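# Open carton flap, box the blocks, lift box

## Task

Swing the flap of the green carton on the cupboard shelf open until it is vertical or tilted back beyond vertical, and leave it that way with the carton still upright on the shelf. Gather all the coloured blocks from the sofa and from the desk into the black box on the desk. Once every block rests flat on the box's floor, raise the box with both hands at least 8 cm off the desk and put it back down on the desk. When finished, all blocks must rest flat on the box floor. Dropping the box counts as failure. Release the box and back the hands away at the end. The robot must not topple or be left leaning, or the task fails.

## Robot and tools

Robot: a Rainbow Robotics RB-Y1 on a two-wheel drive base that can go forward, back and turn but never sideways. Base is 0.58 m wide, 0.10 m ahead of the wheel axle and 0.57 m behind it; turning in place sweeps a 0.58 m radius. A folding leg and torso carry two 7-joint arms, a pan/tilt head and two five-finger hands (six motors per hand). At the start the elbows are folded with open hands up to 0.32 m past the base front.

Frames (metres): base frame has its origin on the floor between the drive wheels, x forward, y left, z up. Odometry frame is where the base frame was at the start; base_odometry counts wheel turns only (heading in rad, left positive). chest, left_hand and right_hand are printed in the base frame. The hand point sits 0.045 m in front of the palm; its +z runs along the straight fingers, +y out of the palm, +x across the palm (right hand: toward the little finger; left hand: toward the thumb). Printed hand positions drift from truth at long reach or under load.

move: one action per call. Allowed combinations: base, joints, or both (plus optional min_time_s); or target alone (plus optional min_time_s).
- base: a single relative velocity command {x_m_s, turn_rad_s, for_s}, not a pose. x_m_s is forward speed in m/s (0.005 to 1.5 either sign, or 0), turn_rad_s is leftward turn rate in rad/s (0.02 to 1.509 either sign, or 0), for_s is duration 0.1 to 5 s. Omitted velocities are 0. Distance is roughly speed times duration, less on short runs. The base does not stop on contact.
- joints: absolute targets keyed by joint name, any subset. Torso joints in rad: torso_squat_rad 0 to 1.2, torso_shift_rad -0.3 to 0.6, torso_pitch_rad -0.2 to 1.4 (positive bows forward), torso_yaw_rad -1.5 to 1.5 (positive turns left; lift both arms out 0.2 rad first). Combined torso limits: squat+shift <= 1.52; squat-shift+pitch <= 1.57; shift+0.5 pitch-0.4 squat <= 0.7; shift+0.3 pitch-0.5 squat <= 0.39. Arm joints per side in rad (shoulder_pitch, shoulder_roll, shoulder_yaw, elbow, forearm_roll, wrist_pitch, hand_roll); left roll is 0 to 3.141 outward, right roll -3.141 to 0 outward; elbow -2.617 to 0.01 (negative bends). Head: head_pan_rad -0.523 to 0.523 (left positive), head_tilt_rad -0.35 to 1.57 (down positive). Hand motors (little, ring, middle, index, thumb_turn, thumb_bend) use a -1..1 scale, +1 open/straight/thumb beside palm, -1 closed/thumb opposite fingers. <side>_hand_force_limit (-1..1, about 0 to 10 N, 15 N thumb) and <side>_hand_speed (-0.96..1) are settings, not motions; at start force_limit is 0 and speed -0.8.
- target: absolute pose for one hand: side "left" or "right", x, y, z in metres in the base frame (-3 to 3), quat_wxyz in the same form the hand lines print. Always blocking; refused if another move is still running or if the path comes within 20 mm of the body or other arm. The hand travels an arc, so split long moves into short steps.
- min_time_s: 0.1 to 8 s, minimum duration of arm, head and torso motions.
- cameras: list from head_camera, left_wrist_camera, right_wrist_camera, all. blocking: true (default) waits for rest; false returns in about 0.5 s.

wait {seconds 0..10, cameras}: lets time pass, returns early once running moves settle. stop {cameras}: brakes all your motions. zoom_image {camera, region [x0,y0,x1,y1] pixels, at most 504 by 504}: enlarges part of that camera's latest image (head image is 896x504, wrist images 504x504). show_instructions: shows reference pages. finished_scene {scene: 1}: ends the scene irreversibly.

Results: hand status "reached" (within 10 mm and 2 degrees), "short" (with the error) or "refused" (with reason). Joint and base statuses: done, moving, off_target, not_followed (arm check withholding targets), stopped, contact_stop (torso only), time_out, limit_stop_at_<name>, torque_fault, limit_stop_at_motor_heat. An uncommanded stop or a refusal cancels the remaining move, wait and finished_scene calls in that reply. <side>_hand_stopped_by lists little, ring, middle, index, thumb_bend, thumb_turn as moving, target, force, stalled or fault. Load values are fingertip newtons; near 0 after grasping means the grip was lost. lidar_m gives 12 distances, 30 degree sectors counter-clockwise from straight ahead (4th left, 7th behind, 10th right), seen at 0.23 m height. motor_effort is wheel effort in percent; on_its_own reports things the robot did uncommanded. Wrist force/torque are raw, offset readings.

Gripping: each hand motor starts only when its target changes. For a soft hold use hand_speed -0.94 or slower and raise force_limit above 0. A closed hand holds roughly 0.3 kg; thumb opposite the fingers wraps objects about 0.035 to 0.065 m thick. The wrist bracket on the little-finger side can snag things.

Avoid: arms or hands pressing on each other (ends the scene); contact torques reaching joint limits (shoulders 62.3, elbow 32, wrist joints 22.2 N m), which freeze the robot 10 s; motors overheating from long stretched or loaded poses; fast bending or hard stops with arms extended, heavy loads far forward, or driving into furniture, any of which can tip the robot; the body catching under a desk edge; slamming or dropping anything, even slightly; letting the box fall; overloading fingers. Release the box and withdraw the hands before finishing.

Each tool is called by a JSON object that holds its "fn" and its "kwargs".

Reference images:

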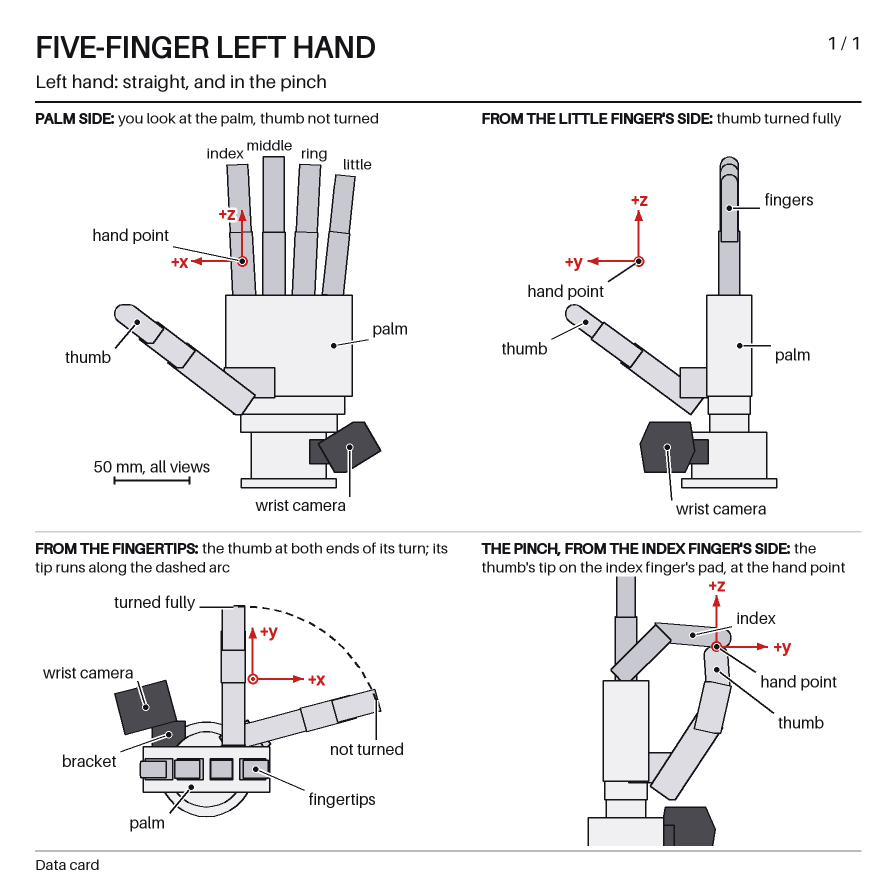

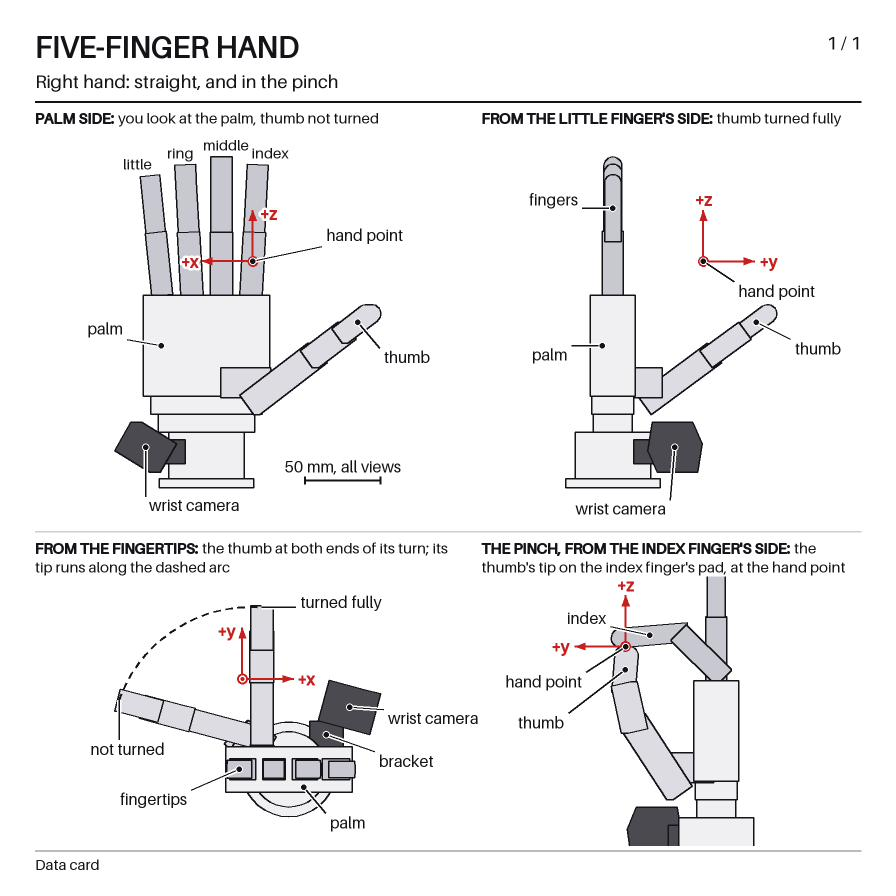

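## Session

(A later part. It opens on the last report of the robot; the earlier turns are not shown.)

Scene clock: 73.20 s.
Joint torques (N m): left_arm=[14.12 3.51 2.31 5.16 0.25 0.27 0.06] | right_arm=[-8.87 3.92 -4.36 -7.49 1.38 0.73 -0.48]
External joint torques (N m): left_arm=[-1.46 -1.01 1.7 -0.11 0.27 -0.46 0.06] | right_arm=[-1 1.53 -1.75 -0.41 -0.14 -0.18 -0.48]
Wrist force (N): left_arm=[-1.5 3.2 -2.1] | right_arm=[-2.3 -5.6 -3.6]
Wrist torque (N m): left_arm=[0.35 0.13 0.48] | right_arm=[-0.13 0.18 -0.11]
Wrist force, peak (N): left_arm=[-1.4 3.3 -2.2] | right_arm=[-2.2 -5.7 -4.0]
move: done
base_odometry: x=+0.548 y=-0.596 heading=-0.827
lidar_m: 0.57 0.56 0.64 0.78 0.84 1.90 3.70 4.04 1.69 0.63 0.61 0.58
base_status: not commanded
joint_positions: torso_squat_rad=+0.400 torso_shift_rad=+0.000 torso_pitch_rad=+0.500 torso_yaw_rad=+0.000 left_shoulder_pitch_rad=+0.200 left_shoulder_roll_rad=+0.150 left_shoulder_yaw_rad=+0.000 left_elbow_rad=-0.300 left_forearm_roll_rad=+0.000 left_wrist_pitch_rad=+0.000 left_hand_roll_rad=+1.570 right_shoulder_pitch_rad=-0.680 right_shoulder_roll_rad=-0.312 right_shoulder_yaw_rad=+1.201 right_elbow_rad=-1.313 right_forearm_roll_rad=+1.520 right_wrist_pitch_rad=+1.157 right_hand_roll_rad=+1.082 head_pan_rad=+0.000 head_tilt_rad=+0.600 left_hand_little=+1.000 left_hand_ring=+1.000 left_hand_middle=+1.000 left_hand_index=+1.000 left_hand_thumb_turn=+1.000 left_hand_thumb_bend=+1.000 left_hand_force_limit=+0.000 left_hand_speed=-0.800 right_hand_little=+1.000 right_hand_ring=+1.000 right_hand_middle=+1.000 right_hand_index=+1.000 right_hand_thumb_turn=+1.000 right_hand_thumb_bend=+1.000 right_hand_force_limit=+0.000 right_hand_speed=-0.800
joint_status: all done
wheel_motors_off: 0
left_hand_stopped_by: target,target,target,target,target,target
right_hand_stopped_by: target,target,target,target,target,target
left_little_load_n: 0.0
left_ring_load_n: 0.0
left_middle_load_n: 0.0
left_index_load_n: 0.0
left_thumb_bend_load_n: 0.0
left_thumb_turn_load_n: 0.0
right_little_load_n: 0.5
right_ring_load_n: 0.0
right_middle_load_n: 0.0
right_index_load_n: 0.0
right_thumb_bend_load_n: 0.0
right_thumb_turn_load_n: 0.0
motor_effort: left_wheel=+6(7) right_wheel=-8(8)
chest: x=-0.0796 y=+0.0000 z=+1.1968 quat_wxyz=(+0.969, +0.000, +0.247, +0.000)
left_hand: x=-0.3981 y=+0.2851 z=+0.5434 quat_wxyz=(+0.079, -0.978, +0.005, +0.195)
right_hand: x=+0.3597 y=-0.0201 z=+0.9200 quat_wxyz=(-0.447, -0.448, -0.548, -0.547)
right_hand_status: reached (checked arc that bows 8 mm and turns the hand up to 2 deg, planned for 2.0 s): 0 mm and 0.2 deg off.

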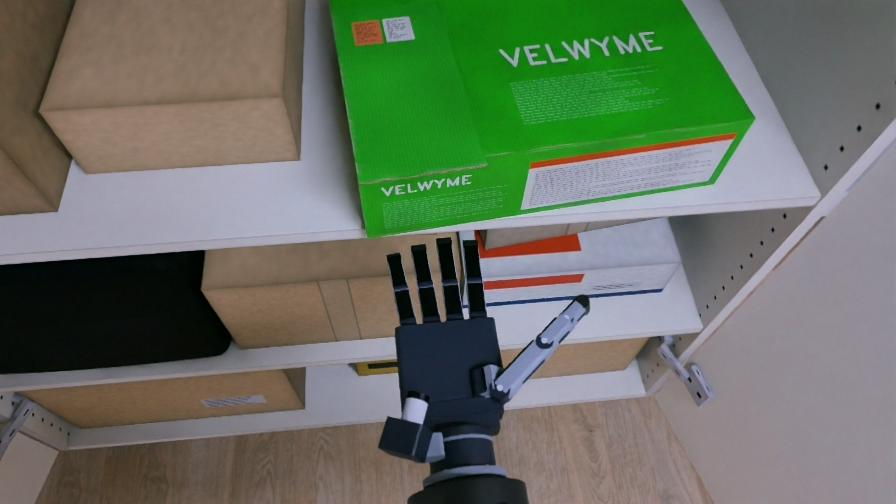

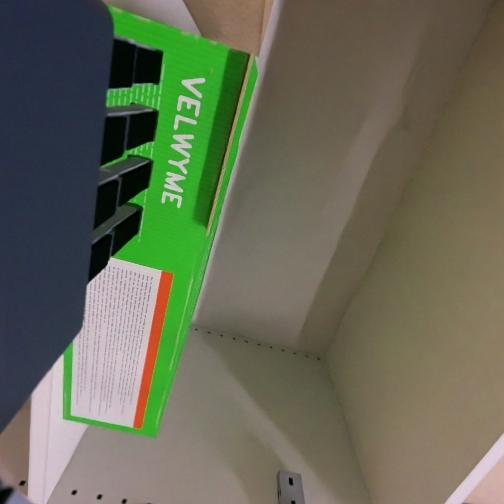

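{"fn": "move", "kwargs": {"target": {"side": "right", "x": 0.39, "y": -0.012, "z": 0.92, "quat_wxyz": [0.4476, 0.4476, 0.5474, 0.5474]}, "min_time_s": 2, "cameras": ["head_camera", "right_wrist_camera"]}}

{"fn": "zoom_image", "kwargs": {"camera": "head_camera", "region": [340, 140, 520, 280]}}

{"fn": "zoom_image", "kwargs": {"camera": "right_wrist_camera", "region": [90, 20, 290, 290]}}

Scene clock: 76.53 s.
Joint torques (N m): left_arm=[13.8 3.15 2.18 5.28 0.29 0.23 0.18] | right_arm=[-10.7 4.12 -4.56 -7.14 1.34 0.77 -0.54]
External joint torques (N m): left_arm=[-1.78 -1.36 1.58 0.02 0.31 -0.49 0.19] | right_arm=[-1.31 1.62 -1.65 -0.24 -0.12 -0.2 -0.54]
Wrist force (N): left_arm=[-1.2 3.1 -2.1] | right_arm=[-2.4 -5.4 -3.5]
Wrist torque (N m): left_arm=[0.33 0.10 0.51] | right_arm=[-0.10 0.21 -0.15]
Wrist force, peak (N): left_arm=[-1.5 3.4 -2.1] | right_arm=[-2.6 -5.6 -3.8]
move: done
base_odometry: x=+0.548 y=-0.596 heading=-0.827
lidar_m: 0.56 0.56 0.64 0.78 0.84 1.91 3.71 4.04 1.68 0.65 0.63 0.61
base_status: not commanded
joint_positions: torso_squat_rad=+0.400 torso_shift_rad=+0.000 torso_pitch_rad=+0.500 torso_yaw_rad=+0.000 left_shoulder_pitch_rad=+0.200 left_shoulder_roll_rad=+0.150 left_shoulder_yaw_rad=+0.000 left_elbow_rad=-0.300 left_forearm_roll_rad=+0.000 left_wrist_pitch_rad=+0.000 left_hand_roll_rad=+1.570 right_shoulder_pitch_rad=-0.752 right_shoulder_roll_rad=-0.273 right_shoulder_yaw_rad=+1.170 right_elbow_rad=-1.217 right_forearm_roll_rad=+1.494 right_wrist_pitch_rad=+1.114 right_hand_roll_rad=+1.049 head_pan_rad=+0.000 head_tilt_rad=+0.600 left_hand_little=+1.000 left_hand_ring=+1.000 left_hand_middle=+1.000 left_hand_index=+1.000 left_hand_thumb_turn=+1.000 left_hand_thumb_bend=+1.000 left_hand_force_limit=+0.000 left_hand_speed=-0.800 right_hand_little=+1.000 right_hand_ring=+1.000 right_hand_middle=+1.000 right_hand_index=+1.000 right_hand_thumb_turn=+1.000 right_hand_thumb_bend=+1.000 right_hand_force_limit=+0.000 right_hand_speed=-0.800
joint_status: all done
wheel_motors_off: 0
left_hand_stopped_by: target,target,target,target,target,target
right_hand_stopped_by: target,target,target,target,target,target
left_little_load_n: 0.0
left_ring_load_n: 0.0
left_middle_load_n: 0.0
left_index_load_n: 0.0
left_thumb_bend_load_n: 0.0
left_thumb_turn_load_n: 0.0
right_little_load_n: 0.0
right_ring_load_n: 0.0
right_middle_load_n: 0.0
right_index_load_n: 0.0
right_thumb_bend_load_n: 0.0
right_thumb_turn_load_n: 0.0
motor_effort: left_wheel=+6(7) right_wheel=-8(8)
chest: x=-0.0796 y=+0.0000 z=+1.1968 quat_wxyz=(+0.969, +0.000, +0.247, +0.000)
left_hand: x=-0.3981 y=+0.2851 z=+0.5434 quat_wxyz=(+0.079, -0.978, +0.005, +0.195)
right_hand: x=+0.3898 y=-0.0121 z=+0.9198 quat_wxyz=(-0.447, -0.448, -0.548, -0.547)
right_hand_status: reached (checked arc that bows 2 mm and turns the hand up to 1 deg, planned for 2.0 s): 0 mm and 0.1 deg off.

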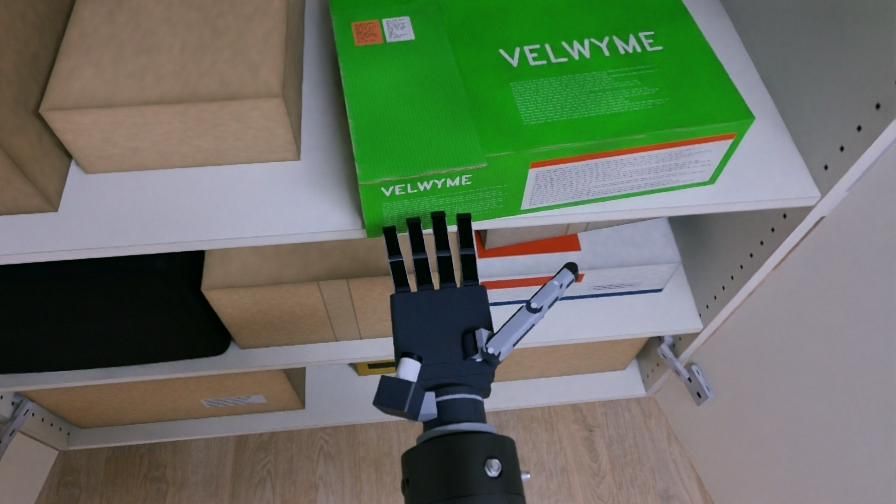

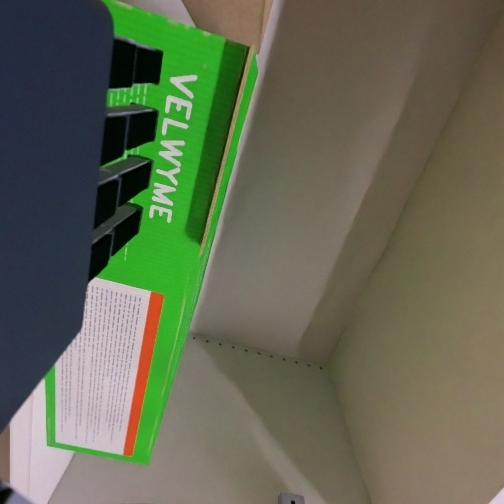

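Scaled by 2.800 from the camera's image (finer frame: 1280x720).

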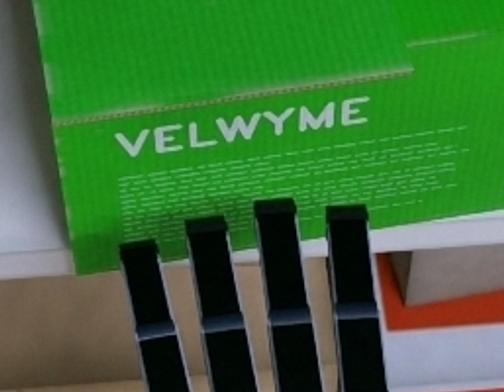

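Scaled by 1.867 from the camera's image (finer frame: 720x720).

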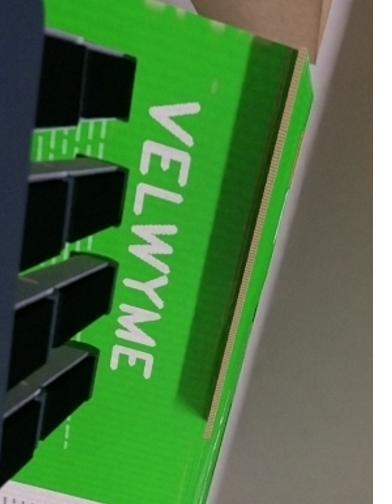

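{"fn": "move", "kwargs": {"target": {"side": "right", "x": 0.41, "y": -0.008, "z": 0.922, "quat_wxyz": [0.4476, 0.4476, 0.5474, 0.5474]}, "min_time_s": 2, "cameras": ["head_camera", "right_wrist_camera"]}}

{"fn": "zoom_image", "kwargs": {"camera": "head_camera", "region": [340, 140, 520, 280]}}

{"fn": "zoom_image", "kwargs": {"camera": "right_wrist_camera", "region": [90, 20, 290, 290]}}

Scene clock: 81.27 s.
Joint torques (N m): left_arm=[14.08 3.46 2.58 5.29 0.29 0.23 0.12] | right_arm=[-11.56 4.19 -4.97 -7.07 1.2 0.66 -0.54]
External joint torques (N m): left_arm=[-1.5 -1.06 1.98 0.02 0.32 -0.5 0.13] | right_arm=[-1.18 1.74 -1.87 -0.3 -0.21 -0.34 -0.55]
Wrist force (N): left_arm=[-1.3 3.3 -2.0] | right_arm=[-2.6 -5.3 -3.2]
Wrist torque (N m): left_arm=[0.36 0.10 0.49] | right_arm=[-0.12 0.24 -0.14]
Wrist force, peak (N): left_arm=[-1.4 3.5 -2.1] | right_arm=[-2.6 -5.6 -3.7]
move: done
base_odometry: x=+0.548 y=-0.596 heading=-0.827
lidar_m: 0.56 0.55 0.61 0.78 0.84 1.91 3.71 4.04 1.69 0.65 0.62 0.60
base_status: not commanded
joint_positions: torso_squat_rad=+0.400 torso_shift_rad=+0.000 torso_pitch_rad=+0.500 torso_yaw_rad=+0.000 left_shoulder_pitch_rad=+0.200 left_shoulder_roll_rad=+0.150 left_shoulder_yaw_rad=+0.000 left_elbow_rad=-0.300 left_forearm_roll_rad=+0.000 left_wrist_pitch_rad=+0.000 left_hand_roll_rad=+1.570 right_shoulder_pitch_rad=-0.800 right_shoulder_roll_rad=-0.253 right_shoulder_yaw_rad=+1.148 right_elbow_rad=-1.161 right_forearm_roll_rad=+1.476 right_wrist_pitch_rad=+1.083 right_hand_roll_rad=+1.030 head_pan_rad=+0.000 head_tilt_rad=+0.600 left_hand_little=+1.000 left_hand_ring=+1.000 left_hand_middle=+1.000 left_hand_index=+1.000 left_hand_thumb_turn=+1.000 left_hand_thumb_bend=+1.000 left_hand_force_limit=+0.000 left_hand_speed=-0.800 right_hand_little=+1.000 right_hand_ring=+1.000 right_hand_middle=+1.000 right_hand_index=+1.000 right_hand_thumb_turn=+1.000 right_hand_thumb_bend=+1.000 right_hand_force_limit=+0.000 right_hand_speed=-0.800
joint_status: all done
wheel_motors_off: 0
left_hand_stopped_by: target,target,target,target,target,target
right_hand_stopped_by: target,target,target,target,target,target
left_little_load_n: 0.0
left_ring_load_n: 0.0
left_middle_load_n: 0.0
left_index_load_n: 0.0
left_thumb_bend_load_n: 0.0
left_thumb_turn_load_n: 0.0
right_little_load_n: 0.0
right_ring_load_n: 0.0
right_middle_load_n: 0.0
right_index_load_n: 0.0
right_thumb_bend_load_n: 0.0
right_thumb_turn_load_n: 0.0
motor_effort: left_wheel=+7(7) right_wheel=-8(8)
chest: x=-0.0796 y=+0.0000 z=+1.1968 quat_wxyz=(+0.969, +0.000, +0.247, +0.000)
left_hand: x=-0.3981 y=+0.2851 z=+0.5434 quat_wxyz=(+0.079, -0.978, +0.005, +0.195)
right_hand: x=+0.4098 y=-0.0081 z=+0.9218 quat_wxyz=(-0.448, -0.448, -0.548, -0.547)
right_hand_status: reached (checked arc that bows 1 mm and turns the hand up to 0 deg, planned for 2.0 s): 0 mm and 0.0 deg off.

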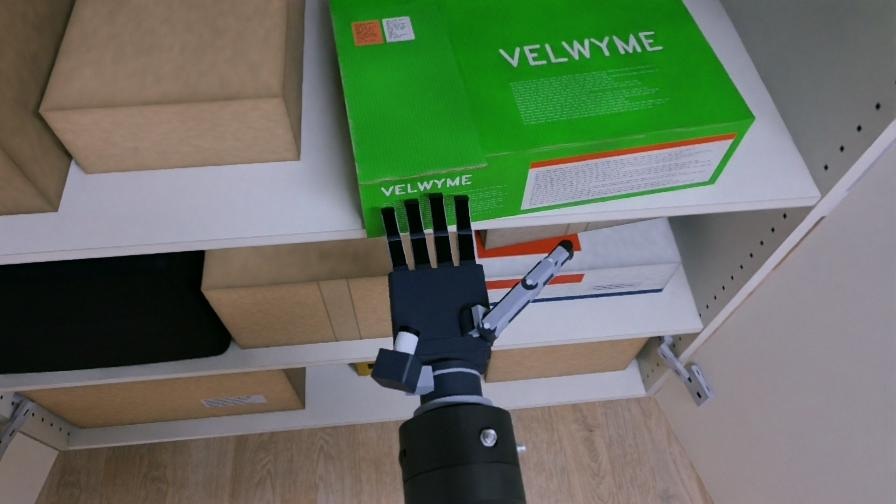

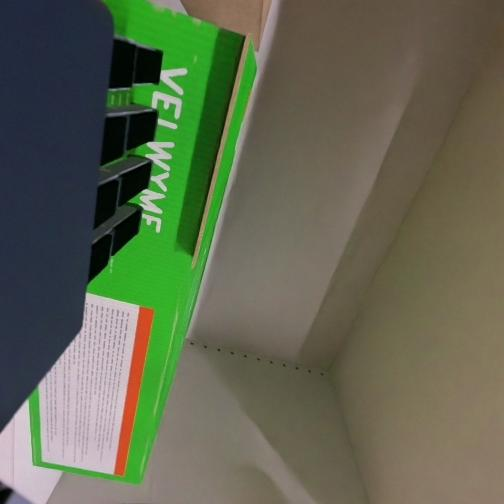

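Scaled by 2.800 from the camera's image (finer frame: 1280x720).

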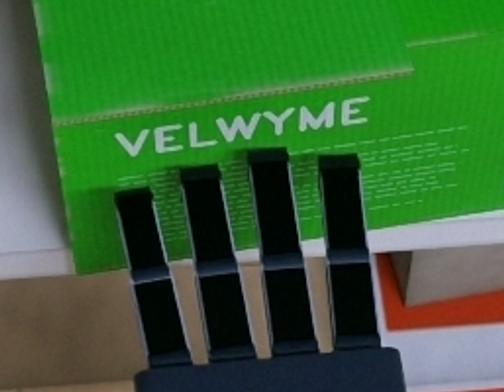

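Scaled by 1.867 from the camera's image (finer frame: 720x720).

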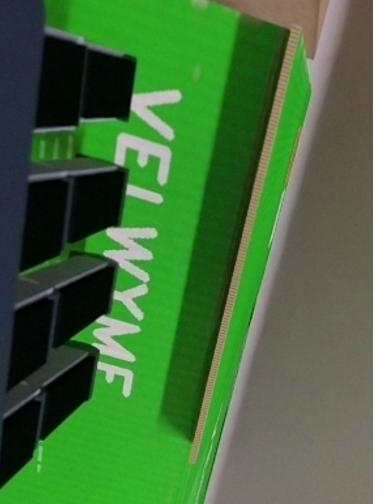

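{"fn": "move", "kwargs": {"target": {"side": "right", "x": 0.418, "y": -0.004, "z": 0.93, "quat_wxyz": [0.4476, 0.4476, 0.5474, 0.5474]}, "min_time_s": 2, "cameras": ["head_camera", "right_wrist_camera"]}}

{"fn": "zoom_image", "kwargs": {"camera": "head_camera", "region": [340, 140, 520, 280]}}

{"fn": "zoom_image", "kwargs": {"camera": "right_wrist_camera", "region": [90, 20, 290, 290]}}

Scene clock: 84.10 s.
Joint torques (N m): left_arm=[14.07 3.39 2.51 5.46 0.24 0.27 0.13] | right_arm=[-13.3 4.12 -5.35 -9.67 1.52 0.52 0.03]
External joint torques (N m): left_arm=[-1.51 -1.13 1.9 0.2 0.26 -0.45 0.14] | right_arm=[-2.55 1.69 -2.12 -2.79 0.09 -0.44 0.02]
Wrist force (N): left_arm=[-1.3 3.3 -2.2] | right_arm=[-3.7 -6.0 -6.4]
Wrist torque (N m): left_arm=[0.37 0.10 0.49] | right_arm=[0.10 0.26 -0.05]
Wrist force, peak (N): left_arm=[-1.4 3.3 -2.1] | right_arm=[-3.8 -6.2 -6.7]
move: done
base_odometry: x=+0.548 y=-0.596 heading=-0.827
lidar_m: 0.57 0.55 0.64 0.78 0.83 1.90 3.70 4.04 1.69 0.65 0.62 0.60
base_status: not commanded
joint_positions: torso_squat_rad=+0.400 torso_shift_rad=+0.000 torso_pitch_rad=+0.500 torso_yaw_rad=+0.000 left_shoulder_pitch_rad=+0.200 left_shoulder_roll_rad=+0.150 left_shoulder_yaw_rad=+0.000 left_elbow_rad=-0.300 left_forearm_roll_rad=+0.000 left_wrist_pitch_rad=+0.000 left_hand_roll_rad=+1.570 right_shoulder_pitch_rad=-0.815 right_shoulder_roll_rad=-0.253 right_shoulder_yaw_rad=+1.133 right_elbow_rad=-1.178 right_forearm_roll_rad=+1.456 right_wrist_pitch_rad=+1.068 right_hand_roll_rad=+1.058 head_pan_rad=+0.000 head_tilt_rad=+0.600 left_hand_little=+1.000 left_hand_ring=+1.000 left_hand_middle=+1.000 left_hand_index=+1.000 left_hand_thumb_turn=+1.000 left_hand_thumb_bend=+1.000 left_hand_force_limit=+0.000 left_hand_speed=-0.800 right_hand_little=+1.000 right_hand_ring=+1.000 right_hand_middle=+1.000 right_hand_index=+1.000 right_hand_thumb_turn=+1.000 right_hand_thumb_bend=+1.000 right_hand_force_limit=+0.000 right_hand_speed=-0.800
joint_status: all done
wheel_motors_off: 0
left_hand_stopped_by: target,target,target,target,target,target
right_hand_stopped_by: target,target,target,target,target,target
left_little_load_n: 0.0
left_ring_load_n: 0.0
left_middle_load_n: 0.0
left_index_load_n: 0.0
left_thumb_bend_load_n: 0.0
left_thumb_turn_load_n: 0.0
right_little_load_n: 0.0
right_ring_load_n: 0.5
right_middle_load_n: 0.0
right_index_load_n: 0.0
right_thumb_bend_load_n: 0.0
right_thumb_turn_load_n: 0.0
motor_effort: left_wheel=+7(7) right_wheel=-8(8)
chest: x=-0.0796 y=+0.0000 z=+1.1968 quat_wxyz=(+0.969, +0.000, +0.247, +0.000)
left_hand: x=-0.3981 y=+0.2851 z=+0.5434 quat_wxyz=(+0.079, -0.978, +0.005, +0.195)
right_hand: x=+0.4174 y=-0.0043 z=+0.9296 quat_wxyz=(-0.448, -0.447, -0.548, -0.547)
right_hand_status: reached (checked arc that bows 0 mm and turns the hand up to 0 deg, planned for 2.0 s): 1 mm and 0.0 deg off.

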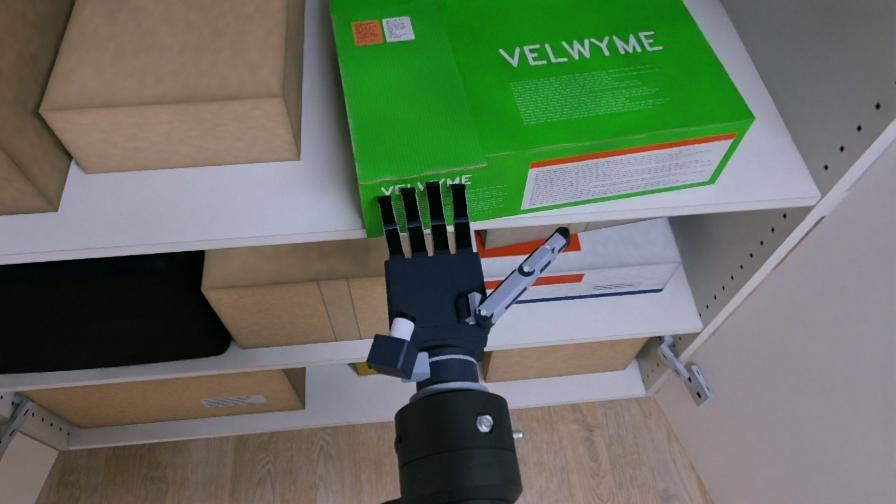

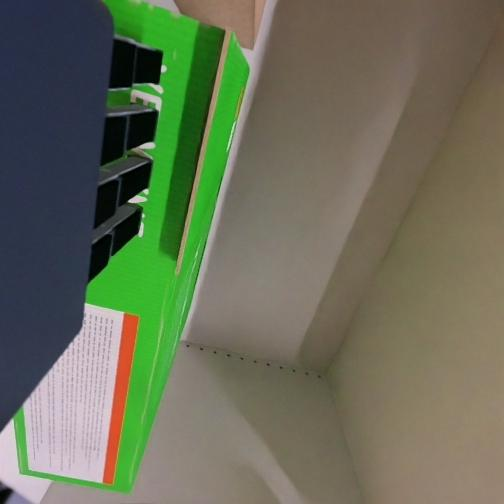

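Scaled by 2.800 from the camera's image (finer frame: 1280x720).

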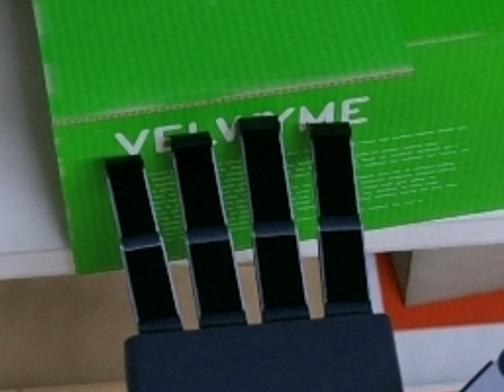

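Scaled by 1.867 from the camera's image (finer frame: 720x720).

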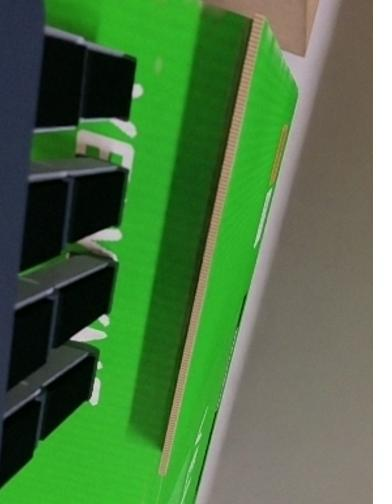

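{"fn": "move", "kwargs": {"target": {"side": "right", "x": 0.414, "y": -0.005, "z": 0.945, "quat_wxyz": [0.4476, 0.4476, 0.5474, 0.5474]}, "min_time_s": 2, "cameras": ["head_camera", "right_wrist_camera"]}}

{"fn": "zoom_image", "kwargs": {"camera": "head_camera", "region": [340, 140, 520, 280]}}

{"fn": "zoom_image", "kwargs": {"camera": "right_wrist_camera", "region": [90, 20, 290, 290]}}

Scene clock: 87.10 s.
Joint torques (N m): left_arm=[14 2.98 2.46 5.29 0.18 0.4 0.1] | right_arm=[-9.15 0.92 -5.51 -9.6 1.3 1.19 -0.06]
External joint torques (N m): left_arm=[-1.57 -1.54 1.86 0.03 0.2 -0.33 0.11] | right_arm=[1.4 -1.36 -2.11 -2.42 -0.18 0.35 -0.07]
Wrist force (N): left_arm=[-1.3 3.2 -2.0] | right_arm=[-2.7 -5.6 -3.8]
Wrist torque (N m): left_arm=[0.33 0.11 0.50] | right_arm=[-0.11 0.27 0.03]
Wrist force, peak (N): left_arm=[-1.5 3.3 -2.1] | right_arm=[-3.7 -6.2 -6.8]
move: done
base_odometry: x=+0.548 y=-0.596 heading=-0.827
lidar_m: 0.57 0.56 0.64 0.78 0.84 1.92 3.69 4.04 1.69 0.66 0.63 0.60
base_status: not commanded
joint_positions: torso_squat_rad=+0.400 torso_shift_rad=+0.000 torso_pitch_rad=+0.500 torso_yaw_rad=+0.000 left_shoulder_pitch_rad=+0.200 left_shoulder_roll_rad=+0.150 left_shoulder_yaw_rad=+0.000 left_elbow_rad=-0.300 left_forearm_roll_rad=+0.000 left_wrist_pitch_rad=+0.000 left_hand_roll_rad=+1.570 right_shoulder_pitch_rad=-0.798 right_shoulder_roll_rad=-0.282 right_shoulder_yaw_rad=+1.122 right_elbow_rad=-1.274 right_forearm_roll_rad=+1.436 right_wrist_pitch_rad=+1.070 right_hand_roll_rad=+1.125 head_pan_rad=+0.000 head_tilt_rad=+0.600 left_hand_little=+1.000 left_hand_ring=+1.000 left_hand_middle=+1.000 left_hand_index=+1.000 left_hand_thumb_turn=+1.000 left_hand_thumb_bend=+1.000 left_hand_force_limit=+0.000 left_hand_speed=-0.800 right_hand_little=+1.000 right_hand_ring=+1.000 right_hand_middle=+1.000 right_hand_index=+1.000 right_hand_thumb_turn=+1.000 right_hand_thumb_bend=+1.000 right_hand_force_limit=+0.000 right_hand_speed=-0.800
joint_status: all done
wheel_motors_off: 0
left_hand_stopped_by: target,target,target,target,target,target
right_hand_stopped_by: target,target,target,target,target,target
left_little_load_n: 0.0
left_ring_load_n: 0.0
left_middle_load_n: 0.0
left_index_load_n: 0.0
left_thumb_bend_load_n: 0.0
left_thumb_turn_load_n: 0.0
right_little_load_n: 0.0
right_ring_load_n: 0.0
right_middle_load_n: 0.0
right_index_load_n: 0.0
right_thumb_bend_load_n: 0.0
right_thumb_turn_load_n: 0.0
motor_effort: left_wheel=+7(7) right_wheel=-8(8)
chest: x=-0.0796 y=+0.0000 z=+1.1968 quat_wxyz=(+0.969, +0.000, +0.247, +0.000)
left_hand: x=-0.3981 y=+0.2851 z=+0.5434 quat_wxyz=(+0.079, -0.978, +0.005, +0.195)
right_hand: x=+0.4142 y=-0.0048 z=+0.9451 quat_wxyz=(-0.449, -0.446, -0.545, -0.550)
right_hand_status: reached (checked arc that bows 2 mm and turns the hand up to 1 deg, planned for 2.0 s): 0 mm and 0.5 deg off.

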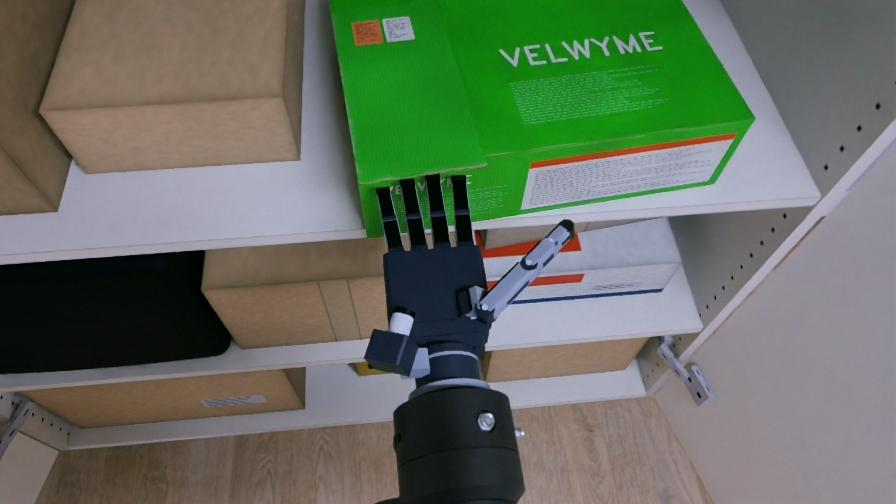

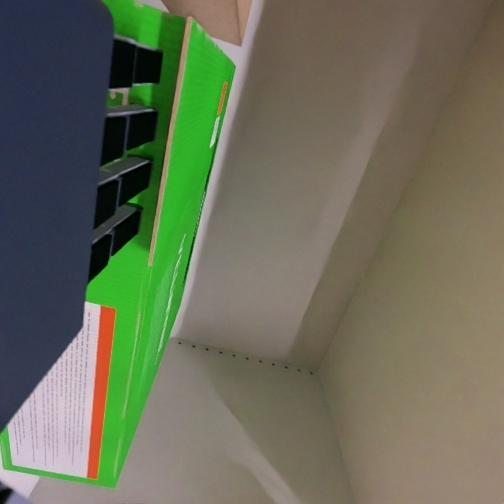

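Scaled by 2.800 from the camera's image (finer frame: 1280x720).

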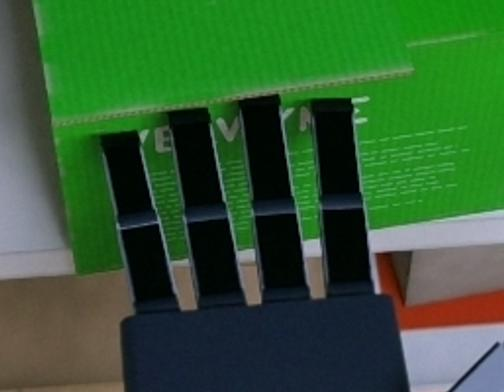

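Scaled by 1.867 from the camera's image (finer frame: 720x720).

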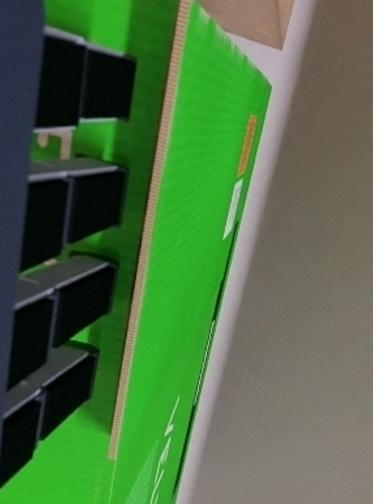

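{"fn": "move", "kwargs": {"target": {"side": "right", "x": 0.416, "y": -0.005, "z": 0.965, "quat_wxyz": [0.4476, 0.4476, 0.5474, 0.5474]}, "min_time_s": 2, "cameras": ["head_camera", "right_wrist_camera"]}}

{"fn": "zoom_image", "kwargs": {"camera": "head_camera", "region": [340, 140, 520, 280]}}

Scene clock: 89.97 s.
Joint torques (N m): left_arm=[13.83 3.34 2.28 5.38 0.24 0.35 0.15] | right_arm=[-12.94 -0.7 -9.87 -10.48 2.15 2.34 -0.32]
External joint torques (N m): left_arm=[-1.74 -1.18 1.68 0.12 0.26 -0.38 0.16] | right_arm=[-2.4 -2.75 -6.24 -3 0.62 1.66 -0.32]
Wrist force (N): left_arm=[-1.2 3.3 -2.1] | right_arm=[1.4 -10.3 -10.0]
Wrist torque (N m): left_arm=[0.36 0.10 0.50] | right_arm=[0.57 0.93 -0.08]
Wrist force, peak (N): left_arm=[-1.3 3.4 -2.1] | right_arm=[-2.3 -11.6 -9.2]
move: done
base_odometry: x=+0.548 y=-0.596 heading=-0.827
lidar_m: 0.56 0.55 0.63 0.78 0.85 1.90 3.70 4.04 1.69 0.65 0.63 0.59
base_status: not commanded
joint_positions: torso_squat_rad=+0.400 torso_shift_rad=+0.000 torso_pitch_rad=+0.500 torso_yaw_rad=+0.000 left_shoulder_pitch_rad=+0.200 left_shoulder_roll_rad=+0.150 left_shoulder_yaw_rad=+0.000 left_elbow_rad=-0.300 left_forearm_roll_rad=+0.000 left_wrist_pitch_rad=+0.000 left_hand_roll_rad=+1.570 right_shoulder_pitch_rad=-0.788 right_shoulder_roll_rad=-0.313 right_shoulder_yaw_rad=+1.102 right_elbow_rad=-1.381 right_forearm_roll_rad=+1.397 right_wrist_pitch_rad=+1.059 right_hand_roll_rad=+1.212 head_pan_rad=+0.000 head_tilt_rad=+0.600 left_hand_little=+1.000 left_hand_ring=+1.000 left_hand_middle=+1.000 left_hand_index=+1.000 left_hand_thumb_turn=+1.000 left_hand_thumb_bend=+1.000 left_hand_force_limit=+0.000 left_hand_speed=-0.800 right_hand_little=+1.000 right_hand_ring=+1.000 right_hand_middle=+1.000 right_hand_index=+1.000 right_hand_thumb_turn=+1.000 right_hand_thumb_bend=+1.000 right_hand_force_limit=+0.000 right_hand_speed=-0.800
joint_status: all done
wheel_motors_off: 0
left_hand_stopped_by: target,target,target,target,target,target
right_hand_stopped_by: target,target,target,target,target,target
left_little_load_n: 0.0
left_ring_load_n: 0.0
left_middle_load_n: 0.0
left_index_load_n: 0.0
left_thumb_bend_load_n: 0.0
left_thumb_turn_load_n: 0.0
right_little_load_n: 0.5
right_ring_load_n: 0.0
right_middle_load_n: 0.0
right_index_load_n: 0.0
right_thumb_bend_load_n: 0.0
right_thumb_turn_load_n: 0.0
motor_effort: left_wheel=+7(7) right_wheel=-8(8)
chest: x=-0.0796 y=+0.0000 z=+1.1968 quat_wxyz=(+0.969, +0.000, +0.247, +0.000)
left_hand: x=-0.3982 y=+0.2851 z=+0.5434 quat_wxyz=(+0.079, -0.978, +0.005, +0.195)
right_hand: x=+0.4153 y=-0.0042 z=+0.9646 quat_wxyz=(-0.449, -0.445, -0.545, -0.551)
right_hand_status: reached (checked arc that bows 2 mm and turns the hand up to 1 deg, planned for 2.0 s): 1 mm and 0.6 deg off.

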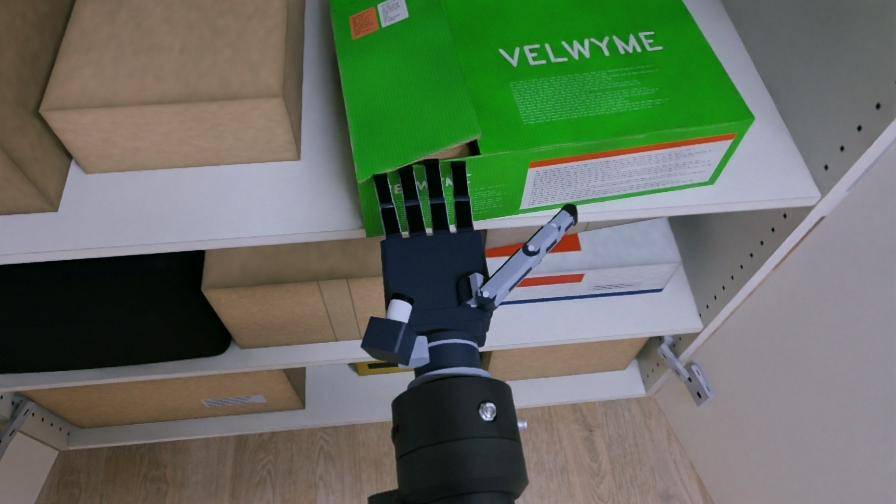

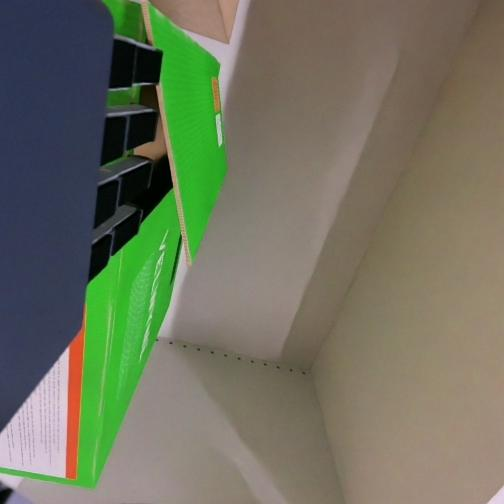

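Scaled by 2.800 from the camera's image (finer frame: 1280x720).

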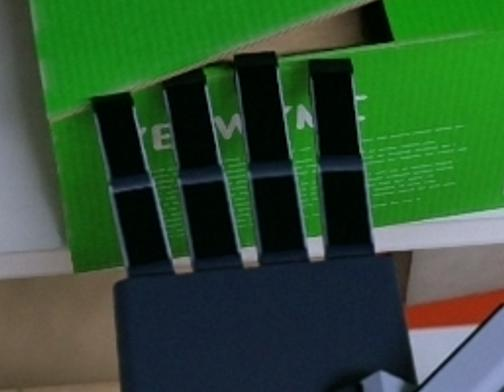

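{"fn": "move", "kwargs": {"target": {"side": "right", "x": 0.417, "y": 0.014, "z": 0.983, "quat_wxyz": [0.5555, 0.3185, 0.6312, 0.4376]}, "min_time_s": 3, "cameras": ["head_camera", "right_wrist_camera"]}}

{"fn": "zoom_image", "kwargs": {"camera": "head_camera", "region": [340, 100, 520, 240]}}

Scene clock: 97.10 s.
Joint torques (N m): left_arm=[13.9 3.06 2.43 5.36 0.29 0.33 -0.03] | right_arm=[-12.58 -0.31 -6.17 -10.17 1.63 0.55 -0.1]
External joint torques (N m): left_arm=[-1.67 -1.45 1.83 0.09 0.31 -0.4 -0.02] | right_arm=[-1.78 -1.56 -2.08 -2.68 0.07 -0.05 -0.09]
Wrist force (N): left_arm=[-1.3 3.3 -2.1] | right_arm=[0.3 -6.1 -3.9]
Wrist torque (N m): left_arm=[0.36 0.10 0.49] | right_arm=[-0.03 0.11 0.20]
Wrist force, peak (N): left_arm=[-1.5 3.4 -2.1] | right_arm=[2.6 -10.0 -11.6]
move: done
base_odometry: x=+0.548 y=-0.596 heading=-0.827
lidar_m: 0.57 0.56 0.62 0.79 0.84 1.91 3.70 4.04 1.69 0.64 0.63 0.60
base_status: not commanded
joint_positions: torso_squat_rad=+0.400 torso_shift_rad=+0.000 torso_pitch_rad=+0.500 torso_yaw_rad=+0.000 left_shoulder_pitch_rad=+0.200 left_shoulder_roll_rad=+0.150 left_shoulder_yaw_rad=+0.000 left_elbow_rad=-0.300 left_forearm_roll_rad=+0.000 left_wrist_pitch_rad=+0.000 left_hand_roll_rad=+1.570 right_shoulder_pitch_rad=-0.801 right_shoulder_roll_rad=-0.365 right_shoulder_yaw_rad=+1.101 right_elbow_rad=-1.456 right_forearm_roll_rad=+1.336 right_wrist_pitch_rad=+1.058 right_hand_roll_rad=+1.692 head_pan_rad=+0.000 head_tilt_rad=+0.600 left_hand_little=+1.000 left_hand_ring=+1.000 left_hand_middle=+1.000 left_hand_index=+1.000 left_hand_thumb_turn=+1.000 left_hand_thumb_bend=+1.000 left_hand_force_limit=+0.000 left_hand_speed=-0.800 right_hand_little=+1.000 right_hand_ring=+1.000 right_hand_middle=+1.000 right_hand_index=+1.000 right_hand_thumb_turn=+1.000 right_hand_thumb_bend=+1.000 right_hand_force_limit=+0.000 right_hand_speed=-0.800
joint_status: all done
wheel_motors_off: 0
left_hand_stopped_by: target,target,target,target,target,target
right_hand_stopped_by: target,target,target,target,target,target
left_little_load_n: 0.0
left_ring_load_n: 0.0
left_middle_load_n: 0.0
left_index_load_n: 0.0
left_thumb_bend_load_n: 0.0
left_thumb_turn_load_n: 0.0
right_little_load_n: 0.0
right_ring_load_n: 0.0
right_middle_load_n: 0.0
right_index_load_n: 0.0
right_thumb_bend_load_n: 0.0
right_thumb_turn_load_n: 0.0
motor_effort: left_wheel=+7(7) right_wheel=-8(8)
chest: x=-0.0796 y=+0.0000 z=+1.1968 quat_wxyz=(+0.969, +0.000, +0.247, +0.000)
left_hand: x=-0.3982 y=+0.2851 z=+0.5434 quat_wxyz=(+0.079, -0.978, +0.005, +0.195)
right_hand: x=+0.4166 y=+0.0144 z=+0.9826 quat_wxyz=(-0.556, -0.318, -0.630, -0.439)
right_hand_status: reached (checked arc that bows 3 mm and turns the hand up to 25 deg, planned for 3.0 s): 1 mm and 0.3 deg off.

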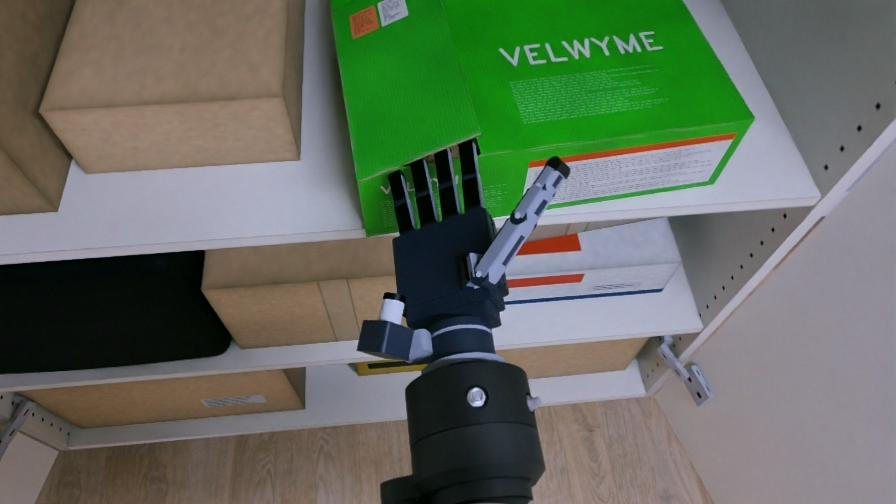

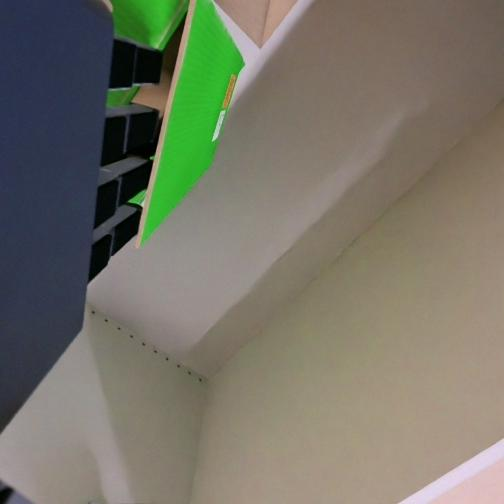

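Scaled by 2.800 from the camera's image (finer frame: 1280x720).

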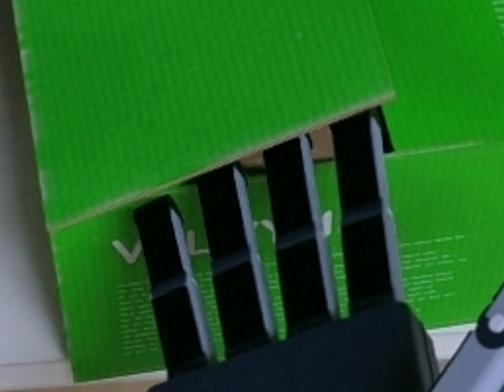

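{"fn": "move", "kwargs": {"target": {"side":"right","x":0.4086,"y":0.0581,"z":1.0036,"quat_wxyz":[0.637,0.1744,0.6852,0.307]}, "min_time_s": 2, "cameras": ["head_camera","right_wrist_camera"]}}

Scene clock: 102.60 s.
Joint torques (N m): left_arm=[13.6 3.74 2.28 5.23 0.21 0.23 0.02] | right_arm=[-13.07 3.54 -3.38 -10.48 1.8 0.72 -0.2]
External joint torques (N m): left_arm=[-1.98 -0.77 1.68 -0.03 0.24 -0.49 0.03] | right_arm=[-2.02 1.88 0.92 -2.79 0.15 0.34 -0.18]
Wrist force (N): left_arm=[-1.3 3.3 -2.0] | right_arm=[2.3 -4.8 -3.7]
Wrist torque (N m): left_arm=[0.36 0.10 0.50] | right_arm=[0.02 -0.02 0.37]
Wrist force, peak (N): left_arm=[-1.3 3.4 -2.0] | right_arm=[-0.5 -6.3 -4.3]
move: done
base_odometry: x=+0.548 y=-0.596 heading=-0.827
lidar_m: 0.58 0.55 0.63 0.78 0.82 1.89 3.70 4.04 1.69 0.64 0.63 0.60
base_status: not commanded
joint_positions: torso_squat_rad=+0.400 torso_shift_rad=+0.000 torso_pitch_rad=+0.500 torso_yaw_rad=+0.000 left_shoulder_pitch_rad=+0.200 left_shoulder_roll_rad=+0.150 left_shoulder_yaw_rad=+0.000 left_elbow_rad=-0.300 left_forearm_roll_rad=+0.000 left_wrist_pitch_rad=+0.000 left_hand_roll_rad=+1.570 right_shoulder_pitch_rad=-0.828 right_shoulder_roll_rad=-0.359 right_shoulder_yaw_rad=+1.110 right_elbow_rad=-1.547 right_forearm_roll_rad=+1.259 right_wrist_pitch_rad=+1.095 right_hand_roll_rad=+2.244 head_pan_rad=+0.000 head_tilt_rad=+0.600 left_hand_little=+1.000 left_hand_ring=+1.000 left_hand_middle=+1.000 left_hand_index=+1.000 left_hand_thumb_turn=+1.000 left_hand_thumb_bend=+1.000 left_hand_force_limit=+0.000 left_hand_speed=-0.800 right_hand_little=+1.000 right_hand_ring=+1.000 right_hand_middle=+1.000 right_hand_index=+1.000 right_hand_thumb_turn=+1.000 right_hand_thumb_bend=+1.000 right_hand_force_limit=+0.000 right_hand_speed=-0.800
joint_status: all done
wheel_motors_off: 0
left_hand_stopped_by: target,target,target,target,target,target
right_hand_stopped_by: target,target,target,target,target,target
left_little_load_n: 0.0
left_ring_load_n: 0.0
left_middle_load_n: 0.0
left_index_load_n: 0.0
left_thumb_bend_load_n: 0.0
left_thumb_turn_load_n: 0.0
right_little_load_n: 0.0
right_ring_load_n: 0.0
right_middle_load_n: 0.0
right_index_load_n: 0.0
right_thumb_bend_load_n: 0.0
right_thumb_turn_load_n: 0.0
motor_effort: left_wheel=+7(7) right_wheel=-8(8)
chest: x=-0.0796 y=+0.0000 z=+1.1968 quat_wxyz=(+0.969, +0.000, +0.247, +0.000)
left_hand: x=-0.3982 y=+0.2851 z=+0.5434 quat_wxyz=(+0.079, -0.978, +0.005, +0.195)
right_hand: x=+0.4084 y=+0.0579 z=+1.0031 quat_wxyz=(-0.638, -0.174, -0.684, -0.309)
right_hand_status: reached (checked arc that bows 3 mm and turns the hand up to 25 deg, planned for 2.0 s): 1 mm and 0.3 deg off.

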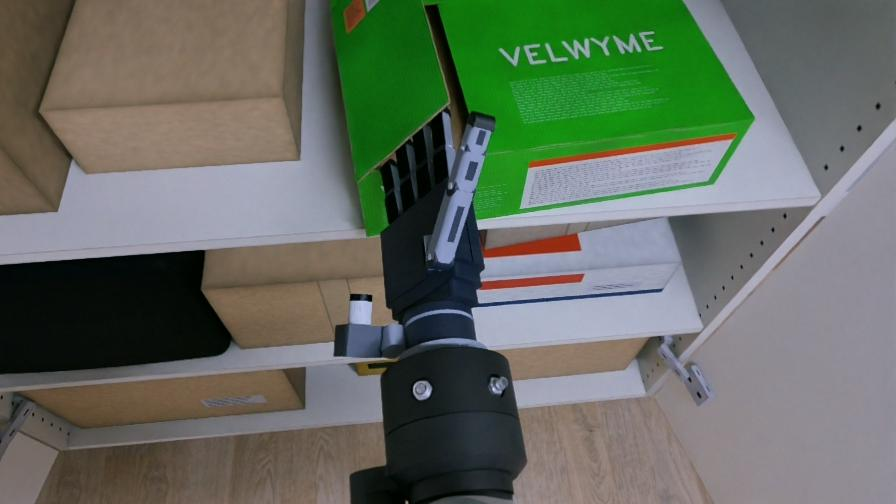

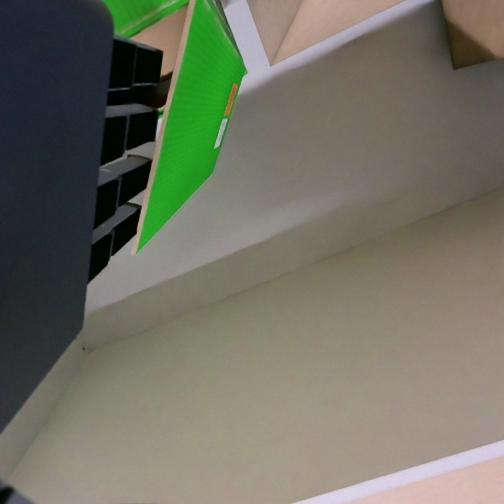

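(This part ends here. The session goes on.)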